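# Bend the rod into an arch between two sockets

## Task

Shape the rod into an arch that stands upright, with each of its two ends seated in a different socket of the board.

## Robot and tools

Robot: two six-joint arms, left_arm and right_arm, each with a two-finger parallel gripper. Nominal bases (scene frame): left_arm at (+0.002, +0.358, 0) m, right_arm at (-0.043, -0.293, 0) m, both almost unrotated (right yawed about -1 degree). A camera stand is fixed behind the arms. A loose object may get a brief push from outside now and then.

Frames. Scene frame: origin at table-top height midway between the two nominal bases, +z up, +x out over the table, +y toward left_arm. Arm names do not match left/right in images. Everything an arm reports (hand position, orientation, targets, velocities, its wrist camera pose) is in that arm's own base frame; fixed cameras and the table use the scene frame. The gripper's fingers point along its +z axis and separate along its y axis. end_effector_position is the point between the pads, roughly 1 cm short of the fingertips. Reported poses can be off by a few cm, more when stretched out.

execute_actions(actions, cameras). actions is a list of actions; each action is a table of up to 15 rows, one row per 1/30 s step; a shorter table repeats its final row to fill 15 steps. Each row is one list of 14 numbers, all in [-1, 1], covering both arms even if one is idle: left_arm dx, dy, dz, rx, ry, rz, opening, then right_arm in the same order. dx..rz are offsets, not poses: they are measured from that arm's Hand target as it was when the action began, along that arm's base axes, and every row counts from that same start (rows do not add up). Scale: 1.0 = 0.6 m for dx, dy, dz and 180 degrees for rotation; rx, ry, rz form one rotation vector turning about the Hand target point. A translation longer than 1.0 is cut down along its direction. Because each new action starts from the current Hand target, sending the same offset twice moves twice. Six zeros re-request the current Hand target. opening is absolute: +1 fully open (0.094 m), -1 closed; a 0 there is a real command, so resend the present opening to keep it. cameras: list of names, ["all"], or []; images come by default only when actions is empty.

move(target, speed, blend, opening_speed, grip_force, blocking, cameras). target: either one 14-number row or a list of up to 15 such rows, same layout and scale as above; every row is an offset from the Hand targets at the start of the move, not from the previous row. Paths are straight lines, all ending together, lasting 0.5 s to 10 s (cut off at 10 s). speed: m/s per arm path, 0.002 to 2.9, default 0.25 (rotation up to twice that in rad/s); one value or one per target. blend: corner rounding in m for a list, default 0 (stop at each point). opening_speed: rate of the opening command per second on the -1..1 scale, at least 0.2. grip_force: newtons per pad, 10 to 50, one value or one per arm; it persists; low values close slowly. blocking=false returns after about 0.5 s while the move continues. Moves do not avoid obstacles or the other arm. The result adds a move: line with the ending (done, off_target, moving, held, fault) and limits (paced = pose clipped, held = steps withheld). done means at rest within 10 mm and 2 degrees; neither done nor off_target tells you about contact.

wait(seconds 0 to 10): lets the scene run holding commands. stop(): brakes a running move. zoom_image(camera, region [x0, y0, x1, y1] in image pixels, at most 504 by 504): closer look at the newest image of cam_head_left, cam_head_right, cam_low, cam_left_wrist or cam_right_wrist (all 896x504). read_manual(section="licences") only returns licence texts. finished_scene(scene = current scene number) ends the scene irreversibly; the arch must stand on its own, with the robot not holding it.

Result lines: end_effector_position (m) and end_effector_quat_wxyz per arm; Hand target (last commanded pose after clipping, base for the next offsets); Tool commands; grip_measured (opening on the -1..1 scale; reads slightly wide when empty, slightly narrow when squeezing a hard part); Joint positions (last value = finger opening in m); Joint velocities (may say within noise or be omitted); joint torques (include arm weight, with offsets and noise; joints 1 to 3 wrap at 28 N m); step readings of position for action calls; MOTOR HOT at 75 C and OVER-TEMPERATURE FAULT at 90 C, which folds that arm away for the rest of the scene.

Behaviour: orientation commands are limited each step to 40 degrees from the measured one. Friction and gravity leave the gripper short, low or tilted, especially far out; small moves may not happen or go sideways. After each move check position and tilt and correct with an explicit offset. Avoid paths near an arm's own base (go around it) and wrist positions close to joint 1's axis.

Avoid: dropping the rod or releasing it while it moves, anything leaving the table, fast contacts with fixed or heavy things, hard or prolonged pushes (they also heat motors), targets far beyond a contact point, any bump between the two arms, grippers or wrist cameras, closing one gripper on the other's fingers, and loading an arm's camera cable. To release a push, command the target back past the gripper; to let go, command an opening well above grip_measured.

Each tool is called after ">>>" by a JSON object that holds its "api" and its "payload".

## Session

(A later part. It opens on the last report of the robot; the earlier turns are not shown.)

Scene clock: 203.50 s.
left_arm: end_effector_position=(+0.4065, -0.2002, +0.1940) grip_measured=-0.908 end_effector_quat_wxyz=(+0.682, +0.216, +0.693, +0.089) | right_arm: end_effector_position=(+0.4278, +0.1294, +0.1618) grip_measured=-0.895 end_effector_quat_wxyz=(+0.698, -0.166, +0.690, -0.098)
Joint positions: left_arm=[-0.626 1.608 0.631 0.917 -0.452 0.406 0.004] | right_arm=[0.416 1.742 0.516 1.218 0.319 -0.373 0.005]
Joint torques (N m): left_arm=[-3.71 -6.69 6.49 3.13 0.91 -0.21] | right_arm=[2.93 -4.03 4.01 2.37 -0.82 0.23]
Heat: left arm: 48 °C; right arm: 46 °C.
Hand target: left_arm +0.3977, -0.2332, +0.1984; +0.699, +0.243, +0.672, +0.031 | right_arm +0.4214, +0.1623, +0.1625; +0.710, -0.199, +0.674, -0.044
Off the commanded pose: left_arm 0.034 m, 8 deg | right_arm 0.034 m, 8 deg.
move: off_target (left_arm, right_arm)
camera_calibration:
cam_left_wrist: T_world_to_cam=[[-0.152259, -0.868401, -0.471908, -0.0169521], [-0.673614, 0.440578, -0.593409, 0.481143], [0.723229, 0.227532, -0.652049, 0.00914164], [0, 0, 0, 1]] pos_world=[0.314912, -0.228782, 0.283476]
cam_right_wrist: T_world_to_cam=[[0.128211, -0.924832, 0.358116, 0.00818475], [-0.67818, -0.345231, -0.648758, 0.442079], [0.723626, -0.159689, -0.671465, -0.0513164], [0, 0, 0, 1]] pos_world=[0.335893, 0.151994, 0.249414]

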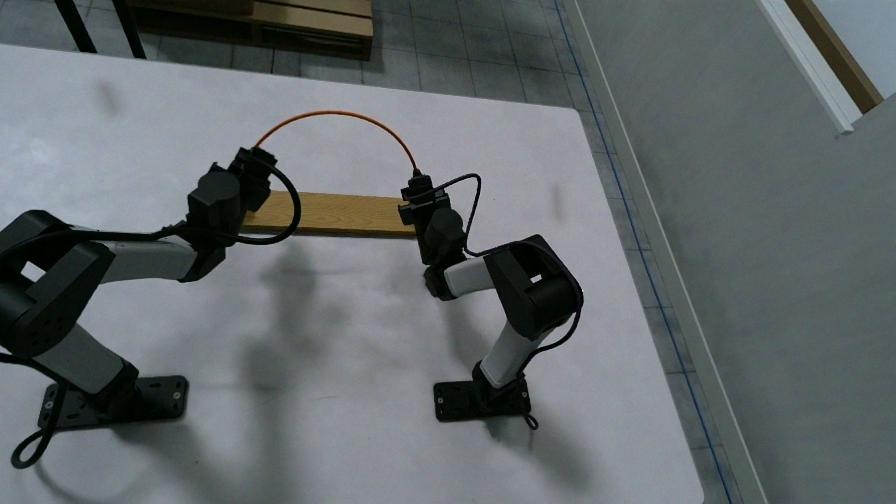

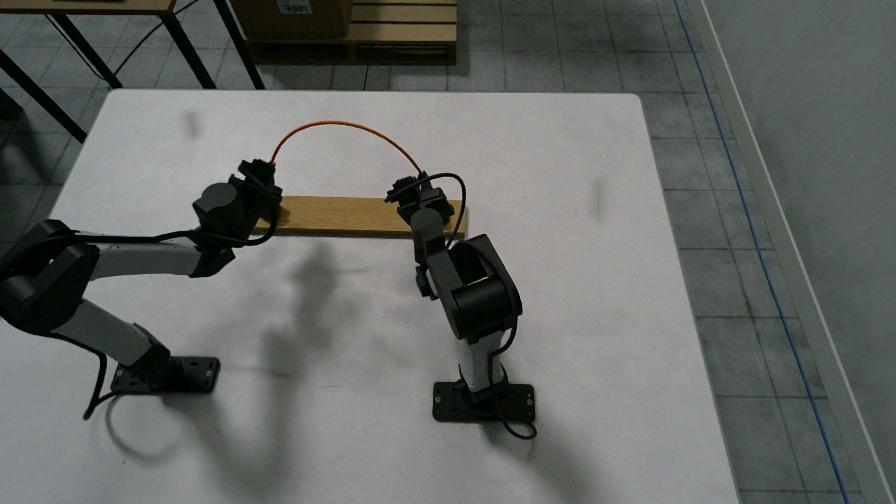

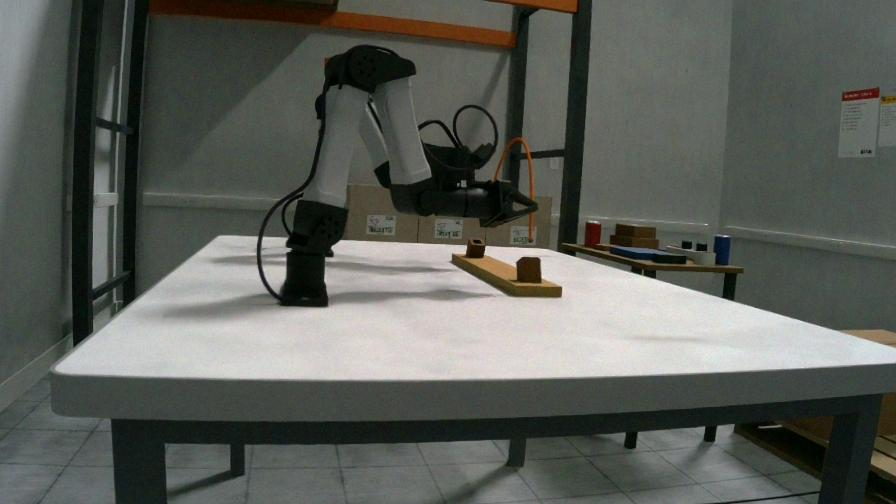

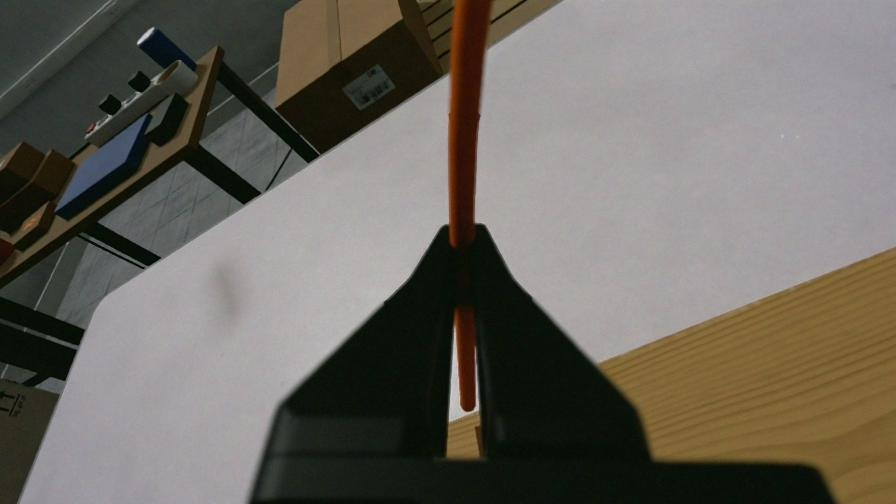

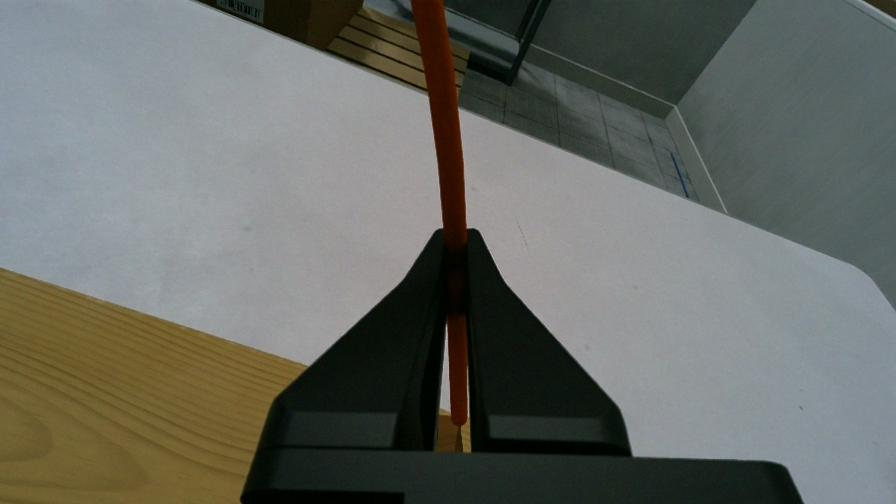

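>>> {"api": "move", "payload": {"target": [-0.016,-0.01,-0.04,0,0,0,-1,-0.002,0.010,-0.04,0,0,0,-1], "speed": 0.05, "cameras": ["cam_low","cam_left_wrist","cam_right_wrist"]}}

>>> {"api": "zoom_image", "payload": {"camera": "cam_low", "region": [440, 150, 590, 310]}}

>>> {"api": "zoom_image", "payload": {"camera": "cam_left_wrist", "region": [400, 300, 540, 460]}}

>>> {"api": "zoom_image", "payload": {"camera": "cam_right_wrist", "region": [390, 300, 530, 460]}}

Scene clock: 213.93 s.
left_arm: end_effector_position=(+0.3977, -0.2035, +0.1691) grip_measured=-0.908 end_effector_quat_wxyz=(+0.681, +0.210, +0.695, +0.091) | right_arm: end_effector_position=(+0.4272, +0.1318, +0.1361) grip_measured=-0.895 end_effector_quat_wxyz=(+0.695, -0.160, +0.693, -0.100)
Joint positions: left_arm=[-0.66 1.683 0.574 1.047 -0.499 0.397 0.004] | right_arm=[0.433 1.862 0.502 1.346 0.349 -0.365 0.005]
Joint torques (N m): left_arm=[-4.03 -7.01 6.15 3.06 0.99 -0.13] | right_arm=[3.28 -4.33 3.58 2.42 -0.89 0.16]
Heat: left arm: 51 °C; right arm: 46 °C.
Hand target: left_arm +0.3881, -0.2392, +0.1745; +0.699, +0.242, +0.672, +0.031 | right_arm +0.4202, +0.1683, +0.1385; +0.710, -0.199, +0.674, -0.044
Off the commanded pose: left_arm 0.037 m, 8 deg | right_arm 0.037 m, 8 deg.
move: off_target (left_arm, right_arm)
camera_calibration:
cam_left_wrist: T_world_to_cam=[[-0.142009, -0.872645, -0.467251, -0.0385984], [-0.680029, 0.429017, -0.594563, 0.462146], [0.719301, 0.233311, -0.654348, 0.00312899], [0, 0, 0, 1]] pos_world=[0.30654, -0.232681, 0.258787]
cam_right_wrist: T_world_to_cam=[[0.117979, -0.928252, 0.352745, 0.0252229], [-0.687299, -0.332723, -0.64569, 0.427661], [0.71673, -0.166263, -0.677241, -0.0632427], [0, 0, 0, 1]] pos_world=[0.336283, 0.155191, 0.224409]
Images, in order (width x height): cam_low 896x504, cam_left_wrist 896x504, cam_right_wrist 896x504.

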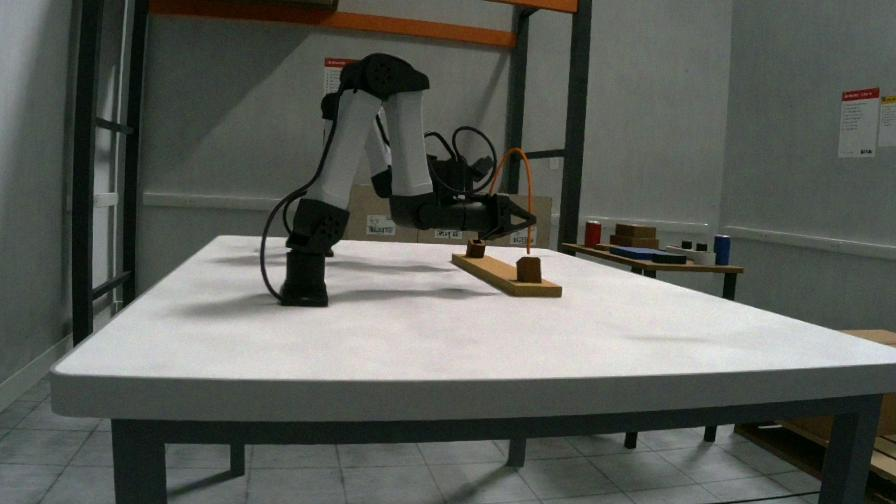

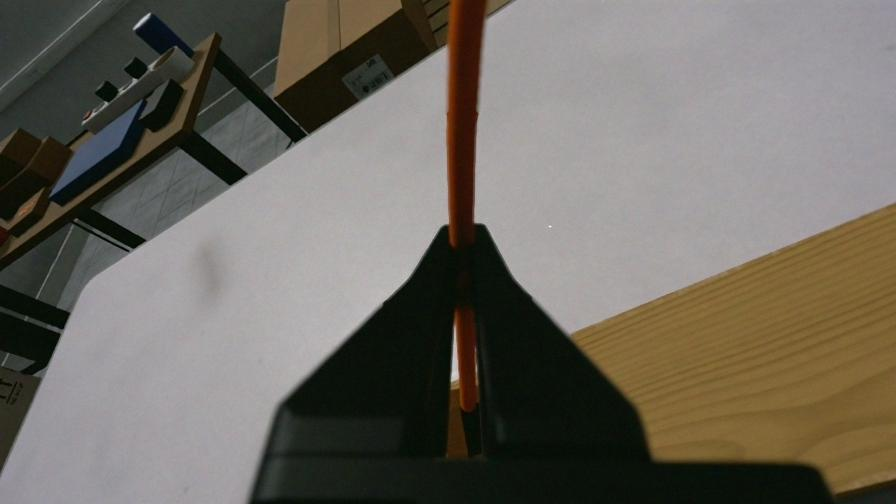

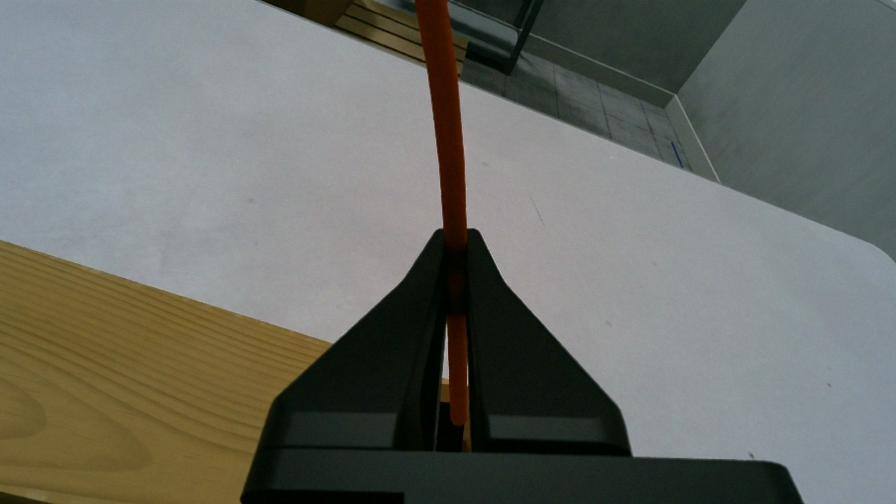

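Scaled by 3.150 from the camera's 896x504 image, which has a finer 1280x720 frame.

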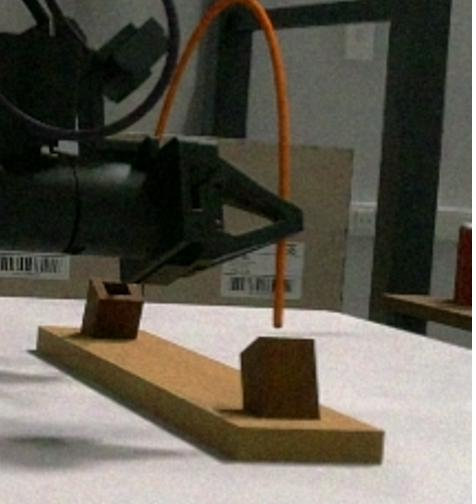

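Scaled by 3.150 from the camera's 896x504 image, which has a finer 1280x720 frame.

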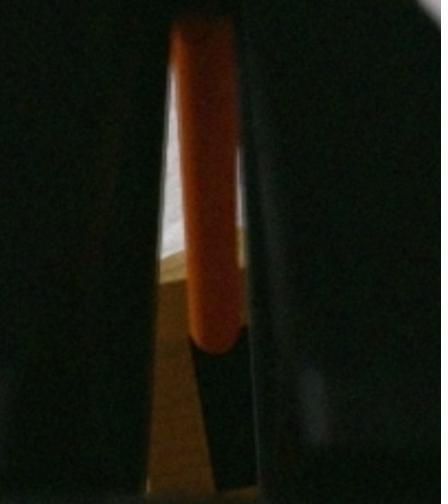

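Scaled by 3.150 from the camera's 896x504 image, which has a finer 1280x720 frame.

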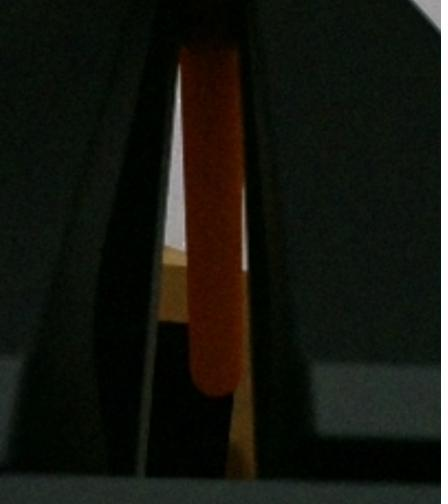

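>>> {"api": "move", "payload": {"target": [-0.003,0,-0.033,0,0,0,-1,0.002,0.0,-0.033,0,0,0,-1], "speed": 0.04, "cameras": ["cam_low","cam_left_wrist","cam_right_wrist"]}}

>>> {"api": "zoom_image", "payload": {"camera": "cam_low", "region": [440, 150, 590, 310]}}

>>> {"api": "zoom_image", "payload": {"camera": "cam_left_wrist", "region": [400, 300, 540, 460]}}

>>> {"api": "zoom_image", "payload": {"camera": "cam_right_wrist", "region": [390, 300, 530, 460]}}

Scene clock: 227.70 s.
left_arm: end_effector_position=(+0.3959, -0.2031, +0.1485) grip_measured=-0.908 end_effector_quat_wxyz=(+0.680, +0.210, +0.696, +0.092) | right_arm: end_effector_position=(+0.4275, +0.1319, +0.1130) grip_measured=-0.895 end_effector_quat_wxyz=(+0.691, -0.162, +0.697, -0.100)
Joint positions: left_arm=[-0.664 1.763 0.544 1.154 -0.505 0.397 0.004] | right_arm=[0.433 1.967 0.496 1.445 0.349 -0.363 0.005]
Joint torques (N m): left_arm=[-4 -7.27 5.75 3.1 1.03 -0.13] | right_arm=[3.14 -4.59 3.43 2.5 -0.91 0.14]
Heat: left arm: 52 °C; right arm: 47 °C.
Hand target: left_arm +0.3864, -0.2392, +0.1547; +0.699, +0.242, +0.672, +0.031 | right_arm +0.4214, +0.1684, +0.1186; +0.710, -0.199, +0.674, -0.044
Off the commanded pose: left_arm 0.038 m, 9 deg | right_arm 0.037 m, 8 deg.
move: off_target (left_arm, right_arm)
camera_calibration:
cam_left_wrist: T_world_to_cam=[[-0.141026, -0.871911, -0.468916, -0.0481677], [-0.68225, 0.428815, -0.59216, 0.449103], [0.717389, 0.236408, -0.655335, -0.00758462], [0, 0, 0, 1]] pos_world=[0.305049, -0.232787, 0.238384]
cam_right_wrist: T_world_to_cam=[[0.121872, -0.926994, 0.354725, 0.0314185], [-0.694496, -0.334971, -0.636765, 0.415399], [0.7091, -0.168751, -0.684617, -0.074596], [0, 0, 0, 1]] pos_world=[0.33756, 0.155683, 0.202297]
Images, in order (width x height): cam_low 896x504, cam_left_wrist 896x504, cam_right_wrist 896x504.

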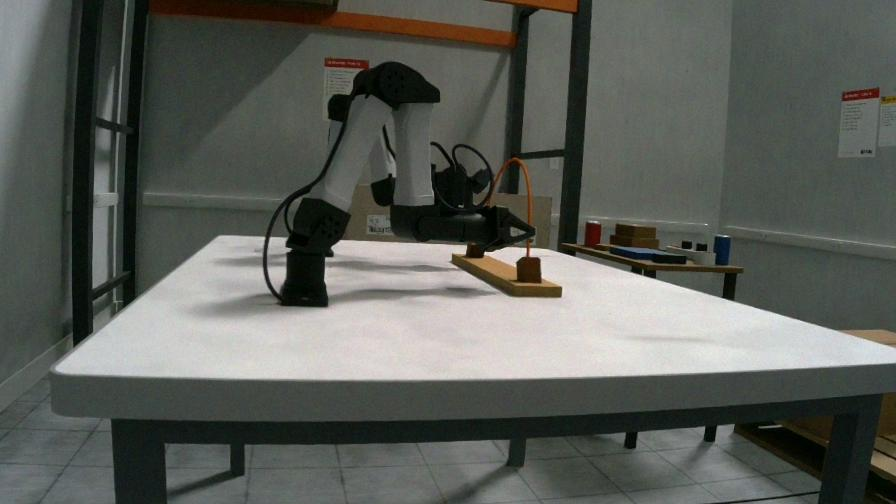

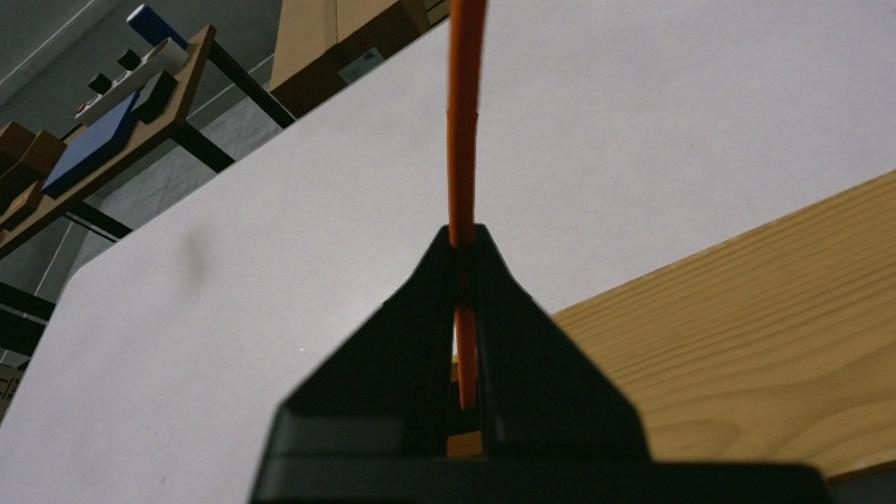

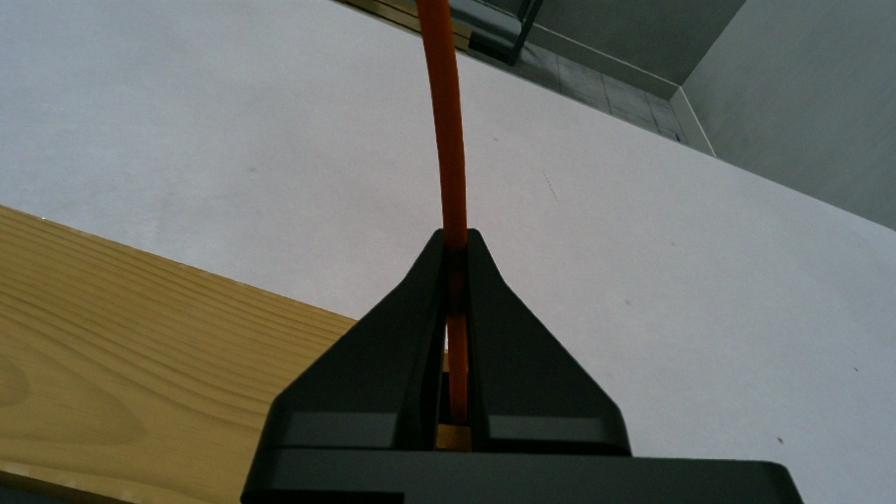

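Scaled by 3.150 from the camera's 896x504 image, which has a finer 1280x720 frame.

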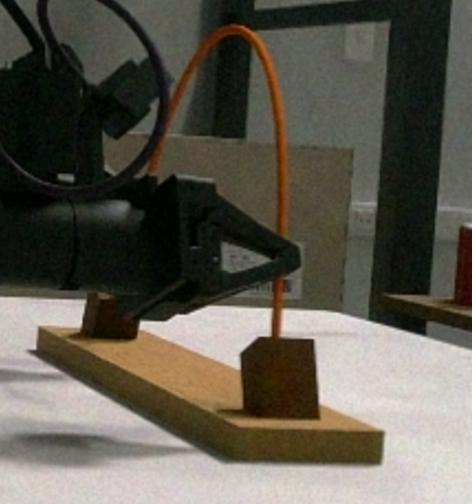

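Scaled by 3.150 from the camera's 896x504 image, which has a finer 1280x720 frame.

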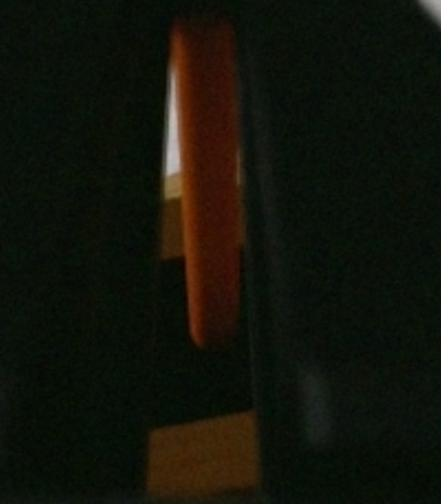

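Scaled by 3.150 from the camera's 896x504 image, which has a finer 1280x720 frame.

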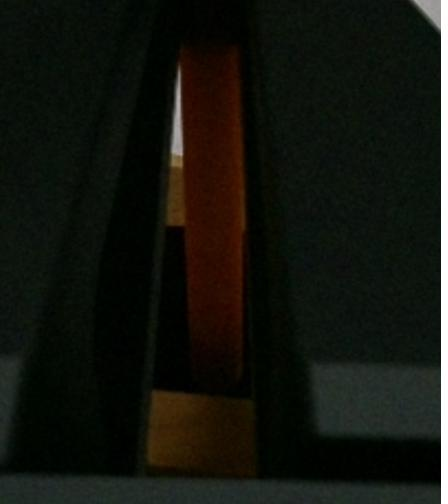

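>>> {"api": "move", "payload": {"target": [0,0.012,-0.023,0,0,0,-1,0.0,-0.012,-0.023,0,0,0,-1], "speed": 0.04, "cameras": ["cam_low","cam_left_wrist","cam_right_wrist"]}}

>>> {"api": "zoom_image", "payload": {"camera": "cam_low", "region": [440, 150, 590, 310]}}

>>> {"api": "zoom_image", "payload": {"camera": "cam_left_wrist", "region": [400, 300, 540, 460]}}

>>> {"api": "zoom_image", "payload": {"camera": "cam_right_wrist", "region": [390, 300, 530, 460]}}

Scene clock: 232.33 s.
left_arm: end_effector_position=(+0.3923, -0.2004, +0.1325) grip_measured=-0.908 end_effector_quat_wxyz=(+0.677, +0.213, +0.698, +0.094) | right_arm: end_effector_position=(+0.4257, +0.1314, +0.0931) grip_measured=-0.895 end_effector_quat_wxyz=(+0.677, -0.170, +0.708, -0.102)
Joint positions: left_arm=[-0.664 1.815 0.513 1.226 -0.505 0.397 0.004] | right_arm=[0.432 2.021 0.489 1.467 0.345 -0.363 0.005]
Joint torques (N m): left_arm=[-2.36 -7.5 5.37 3.16 1.17 -0.11] | right_arm=[1.52 -4.05 2.81 3.03 -1.04 0.14]
Heat: left arm: 52 °C; right arm: 48 °C.
Hand target: left_arm +0.3864, -0.2320, +0.1409; +0.699, +0.242, +0.672, +0.031 | right_arm +0.4214, +0.1612, +0.1049; +0.710, -0.199, +0.674, -0.044
Off the commanded pose: left_arm 0.033 m, 9 deg | right_arm 0.032 m, 9 deg.
joint sent to its limit (right arm) — joint 4 (wrist pitch), upper limit. The joint targets still meet the commanded pose.
move: off_target (left_arm, right_arm)
camera_calibration:
cam_left_wrist: T_world_to_cam=[[-0.144733, -0.869016, -0.473143, -0.0512556], [-0.68685, 0.43244, -0.584152, 0.437396], [0.712243, 0.240432, -0.659472, -0.0128556], [0, 0, 0, 1]] pos_world=[0.302163, -0.230599, 0.222777]
cam_right_wrist: T_world_to_cam=[[0.137536, -0.920705, 0.365222, 0.0297205], [-0.715696, -0.347278, -0.605951, 0.409032], [0.684736, -0.178048, -0.706708, -0.0733534], [0, 0, 0, 1]] pos_world=[0.338883, 0.156351, 0.185159]
Images, in order (width x height): cam_low 896x504, cam_left_wrist 896x504, cam_right_wrist 896x504.

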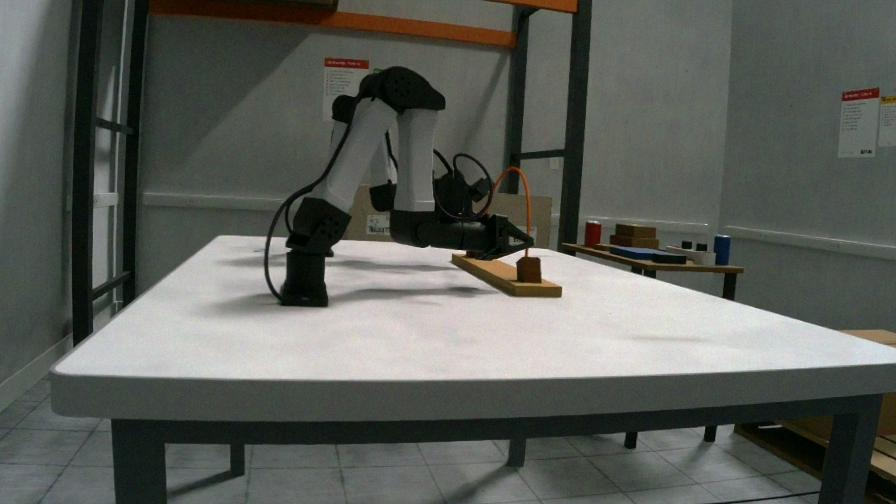

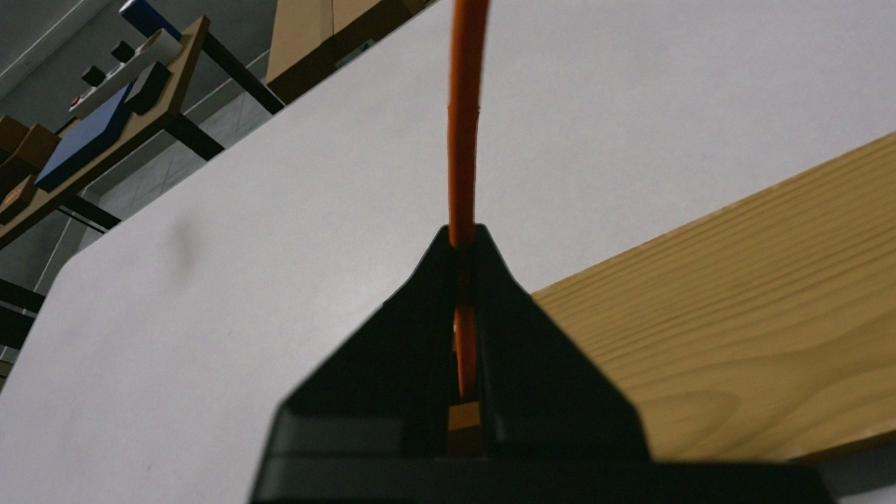

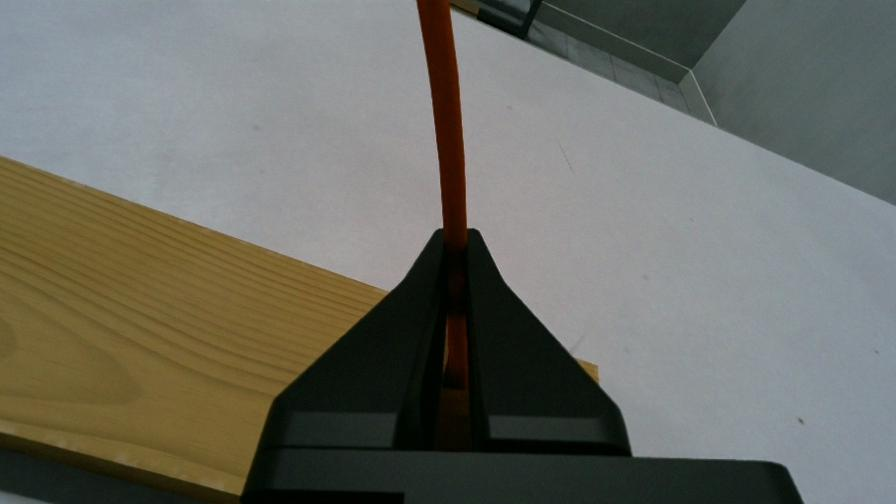

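Scaled by 3.150 from the camera's 896x504 image, which has a finer 1280x720 frame.

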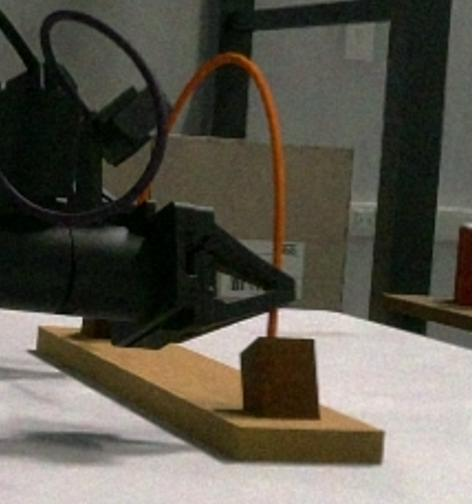

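Scaled by 3.150 from the camera's 896x504 image, which has a finer 1280x720 frame.

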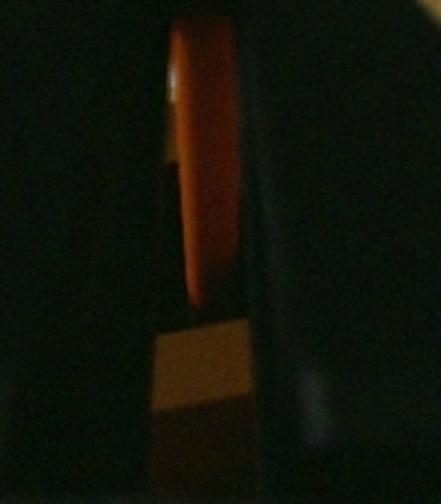

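Scaled by 3.150 from the camera's 896x504 image, which has a finer 1280x720 frame.

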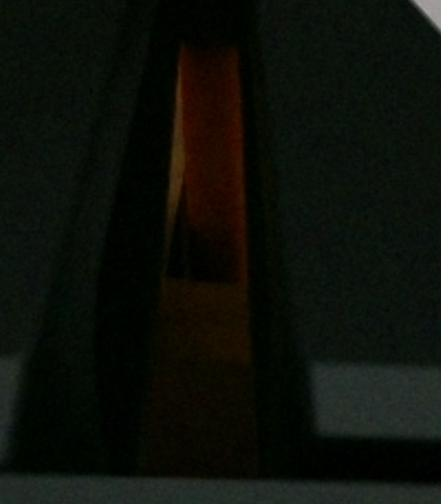

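>>> {"api": "move", "payload": {"target": [0,0.008,-0.015,0,0,0,-1,0.0,-0.004,-0.002,0,0,0,-1], "speed": 0.04, "cameras": ["cam_low","cam_left_wrist","cam_right_wrist","cam_head_right","cam_head_left"]}}

>>> {"api": "zoom_image", "payload": {"camera": "cam_low", "region": [440, 150, 590, 310]}}

Scene clock: 235.30 s.
left_arm: end_effector_position=(+0.3919, -0.1988, +0.1266) grip_measured=-0.908 end_effector_quat_wxyz=(+0.681, +0.211, +0.696, +0.091) | right_arm: end_effector_position=(+0.4261, +0.1314, +0.0931) grip_measured=-0.895 end_effector_quat_wxyz=(+0.678, -0.173, +0.708, -0.099)
Joint positions: left_arm=[-0.66 1.851 0.5 1.287 -0.497 0.397 0.004] | right_arm=[0.427 2.021 0.489 1.467 0.332 -0.363 0.005]
Joint torques (N m): left_arm=[-1.63 -7.47 4.77 3.13 1.23 -0.11] | right_arm=[1.35 -4 2.58 3.03 -0.99 0.15]
Heat: left arm: 52 °C; right arm: 48 °C.
Hand target: left_arm +0.3863, -0.2272, +0.1319; +0.699, +0.242, +0.672, +0.031 | right_arm +0.4214, +0.1588, +0.1037; +0.710, -0.199, +0.674, -0.044
Off the commanded pose: left_arm 0.029 m, 8 deg | right_arm 0.030 m, 9 deg.
joint sent to its limit (right arm) — joint 4 (wrist pitch), upper limit. The joint targets still meet the commanded pose.
move: off_target (left_arm, right_arm)
camera_calibration:
cam_left_wrist: T_world_to_cam=[[-0.143048, -0.872033, -0.468077, -0.0545292], [-0.680756, 0.429988, -0.593028, 0.431255], [0.718407, 0.233815, -0.65515, -0.0209676], [0, 0, 0, 1]] pos_world=[0.300842, -0.228083, 0.216486]
cam_right_wrist: T_world_to_cam=[[0.144663, -0.919927, 0.364426, 0.0265599], [-0.713244, -0.352222, -0.605989, 0.408914], [0.685825, -0.17226, -0.707086, -0.0748978], [0, 0, 0, 1]] pos_world=[0.33918, 0.15556, 0.185159]

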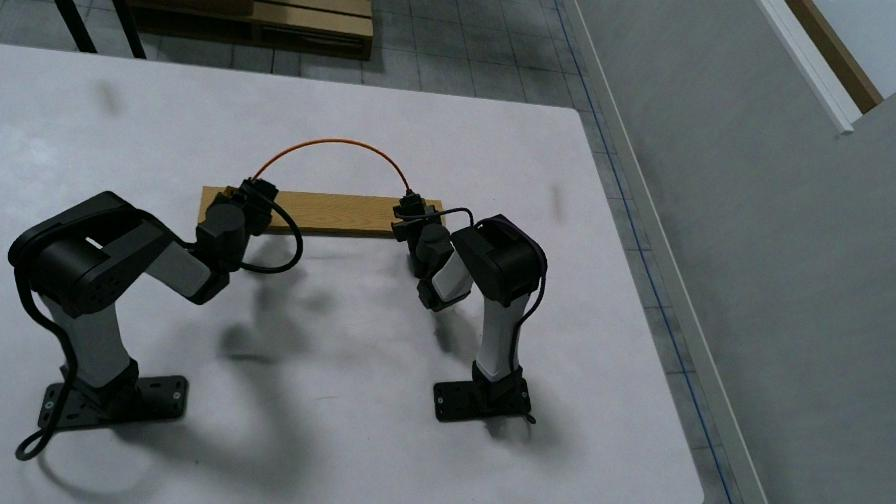

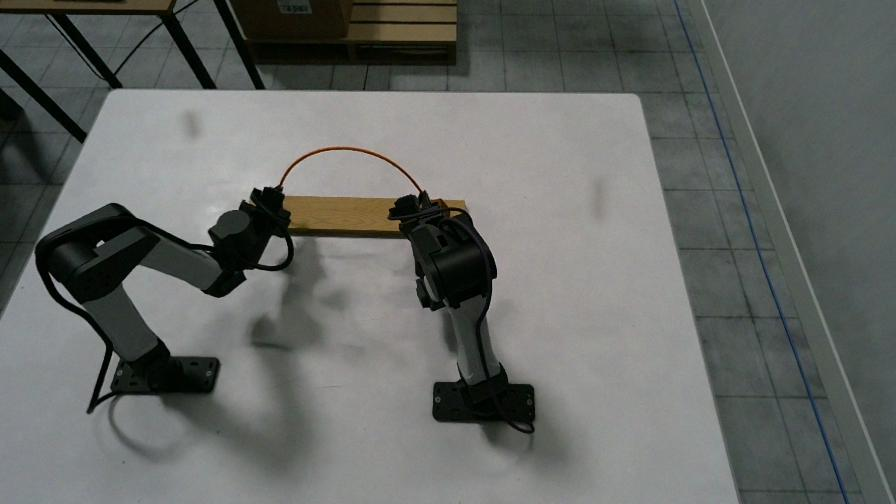

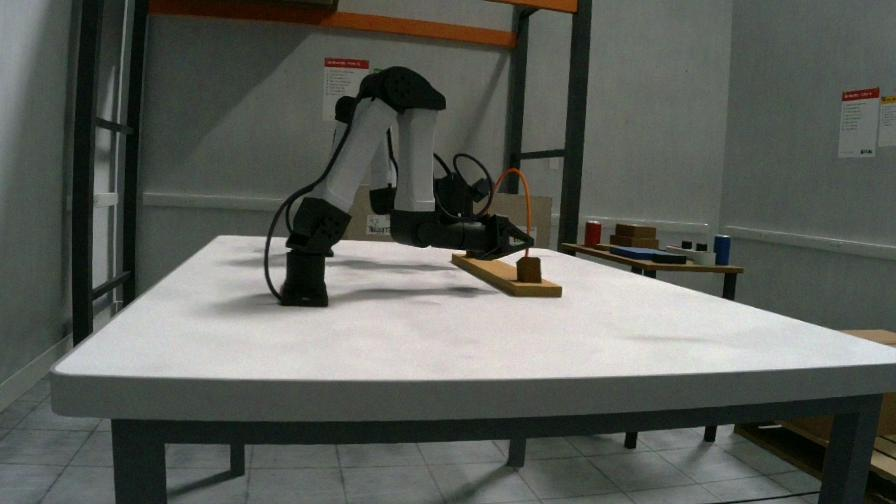

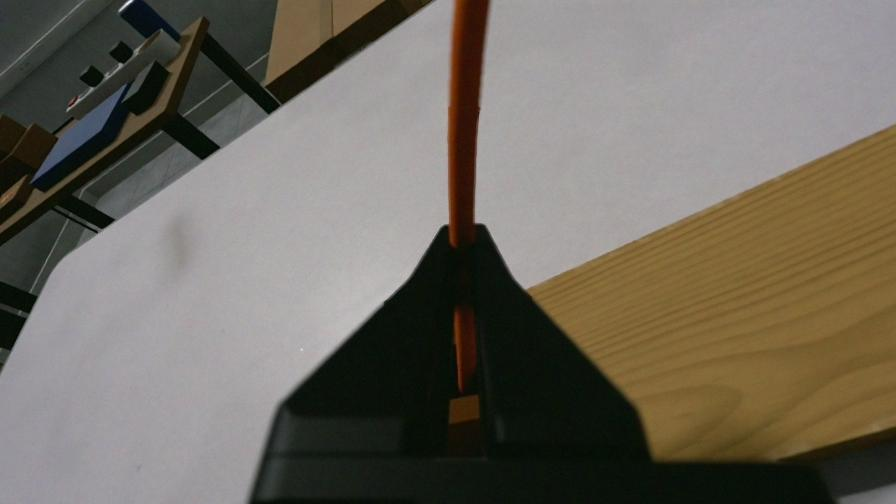

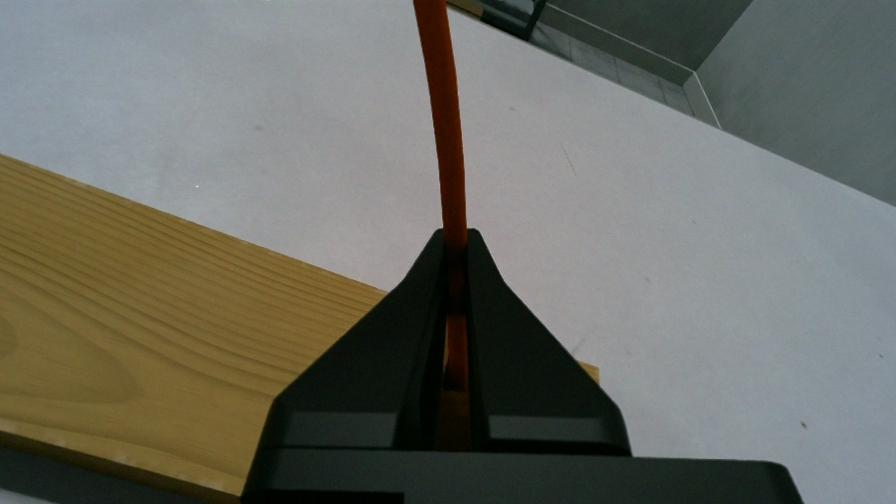

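Scaled by 3.150 from the camera's 896x504 image, which has a finer 1280x720 frame.

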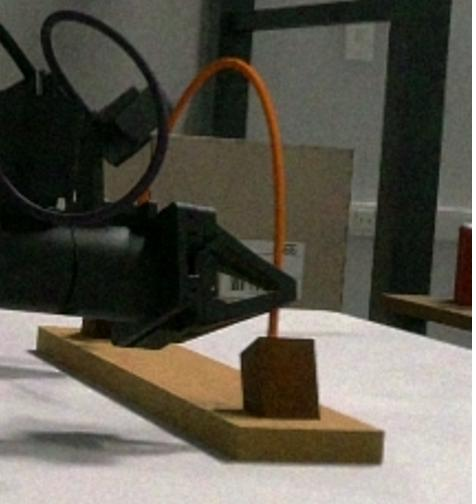

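>>> {"api": "move", "payload": {"target": [0.006,0.045,0,0.0142,0.0085,0.044,-1,0.006,-0.043,0,-0.0149,0.0214,-0.0413,-1], "speed": 0.03, "cameras": ["cam_low","cam_left_wrist","cam_right_wrist","cam_head_right","cam_head_left"]}}

>>> {"api": "zoom_image", "payload": {"camera": "cam_low", "region": [440, 150, 590, 310]}}

Scene clock: 245.10 s.
left_arm: end_effector_position=(+0.3923, -0.1894, +0.1290) grip_measured=-0.908 end_effector_quat_wxyz=(+0.680, +0.196, +0.698, +0.112) | right_arm: end_effector_position=(+0.4272, +0.1218, +0.0964) grip_measured=-0.895 end_effector_quat_wxyz=(+0.671, -0.164, +0.713, -0.123)
Joint positions: left_arm=[-0.66 1.843 0.496 1.286 -0.548 0.407 0.004] | right_arm=[0.422 1.992 0.489 1.428 0.376 -0.379 0.005]
Joint torques (N m): left_arm=[-0.81 -10.73 4.97 2.23 0.46 -0.06] | right_arm=[0.61 -8.12 2.82 1.85 -0.35 0.17]
Heat: left arm: 51 °C; right arm: 49 °C.
Hand target: left_arm +0.3899, -0.2003, +0.1319; +0.680, +0.211, +0.696, +0.091 | right_arm +0.4250, +0.1329, +0.1037; +0.678, -0.172, +0.708, -0.099
Off the commanded pose: left_arm 0.011 m, 3 deg | right_arm 0.014 m, 3 deg.
move: off_target (left_arm, right_arm)
camera_calibration:
cam_left_wrist: T_world_to_cam=[[-0.0961921, -0.873414, -0.477384, -0.0626746], [-0.697663, 0.401241, -0.593525, 0.430162], [0.709939, 0.275961, -0.647945, -0.011622], [0, 0, 0, 1]] pos_world=[0.302331, -0.224132, 0.217862]
cam_right_wrist: T_world_to_cam=[[0.103602, -0.917464, 0.384091, 0.0317359], [-0.733194, -0.331389, -0.593808, 0.413046], [0.672081, -0.220094, -0.707012, -0.0632685], [0, 0, 0, 1]] pos_world=[0.342077, 0.15207, 0.188349]

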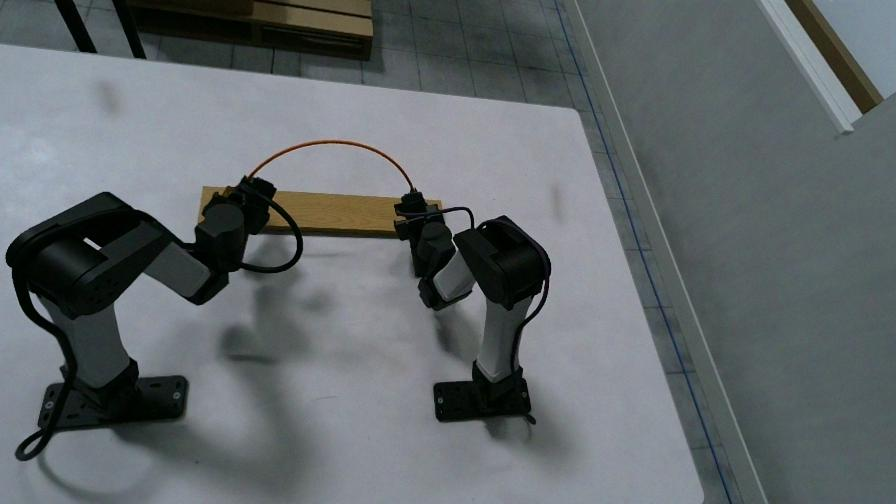

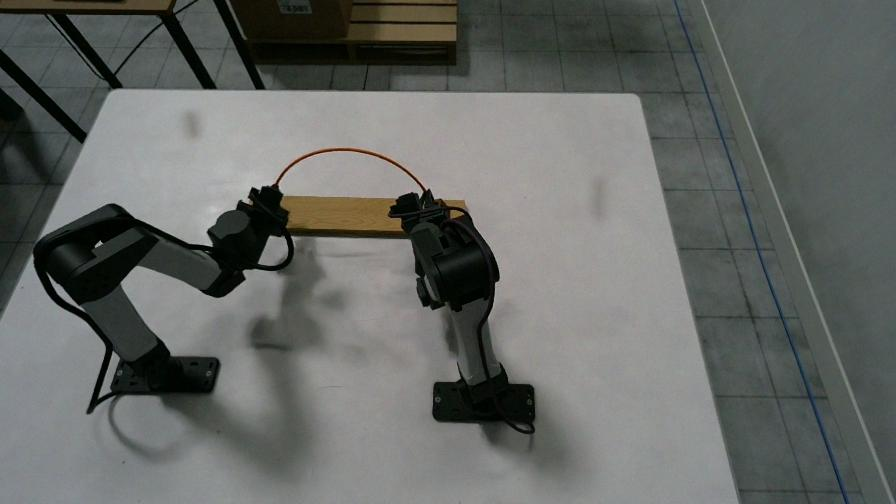

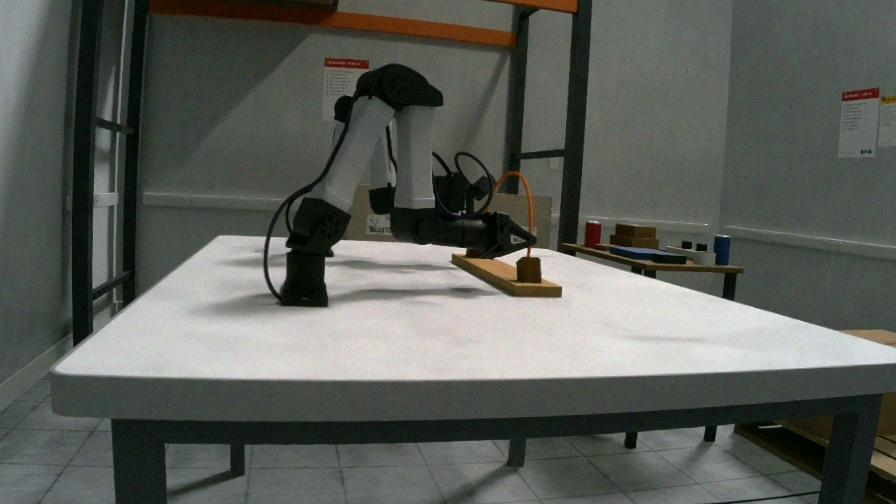

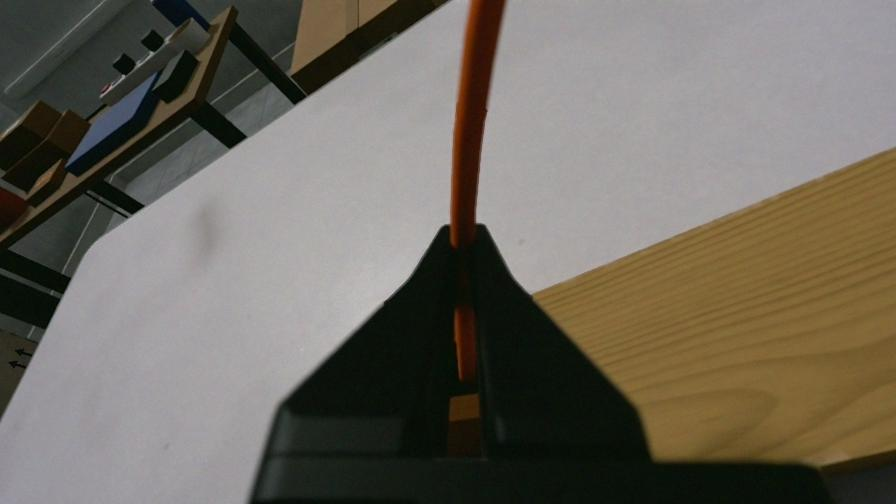

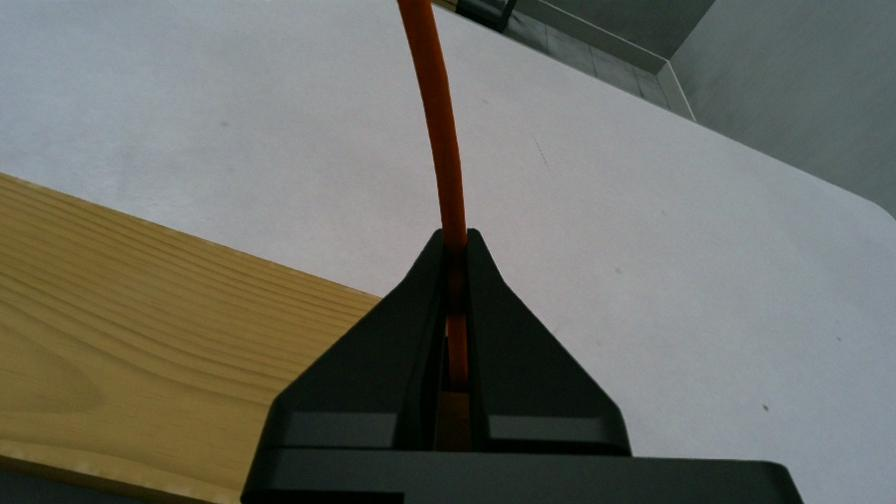

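Scaled by 3.150 from the camera's 896x504 image, which has a finer 1280x720 frame.

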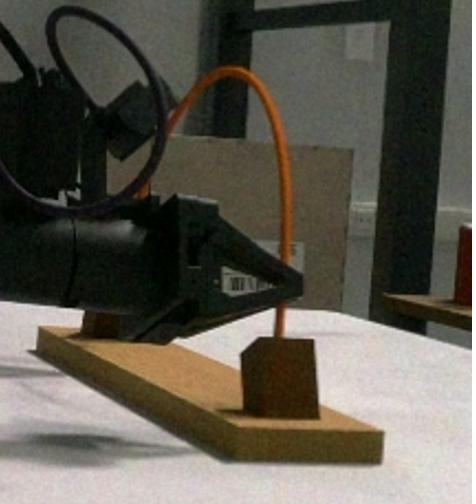

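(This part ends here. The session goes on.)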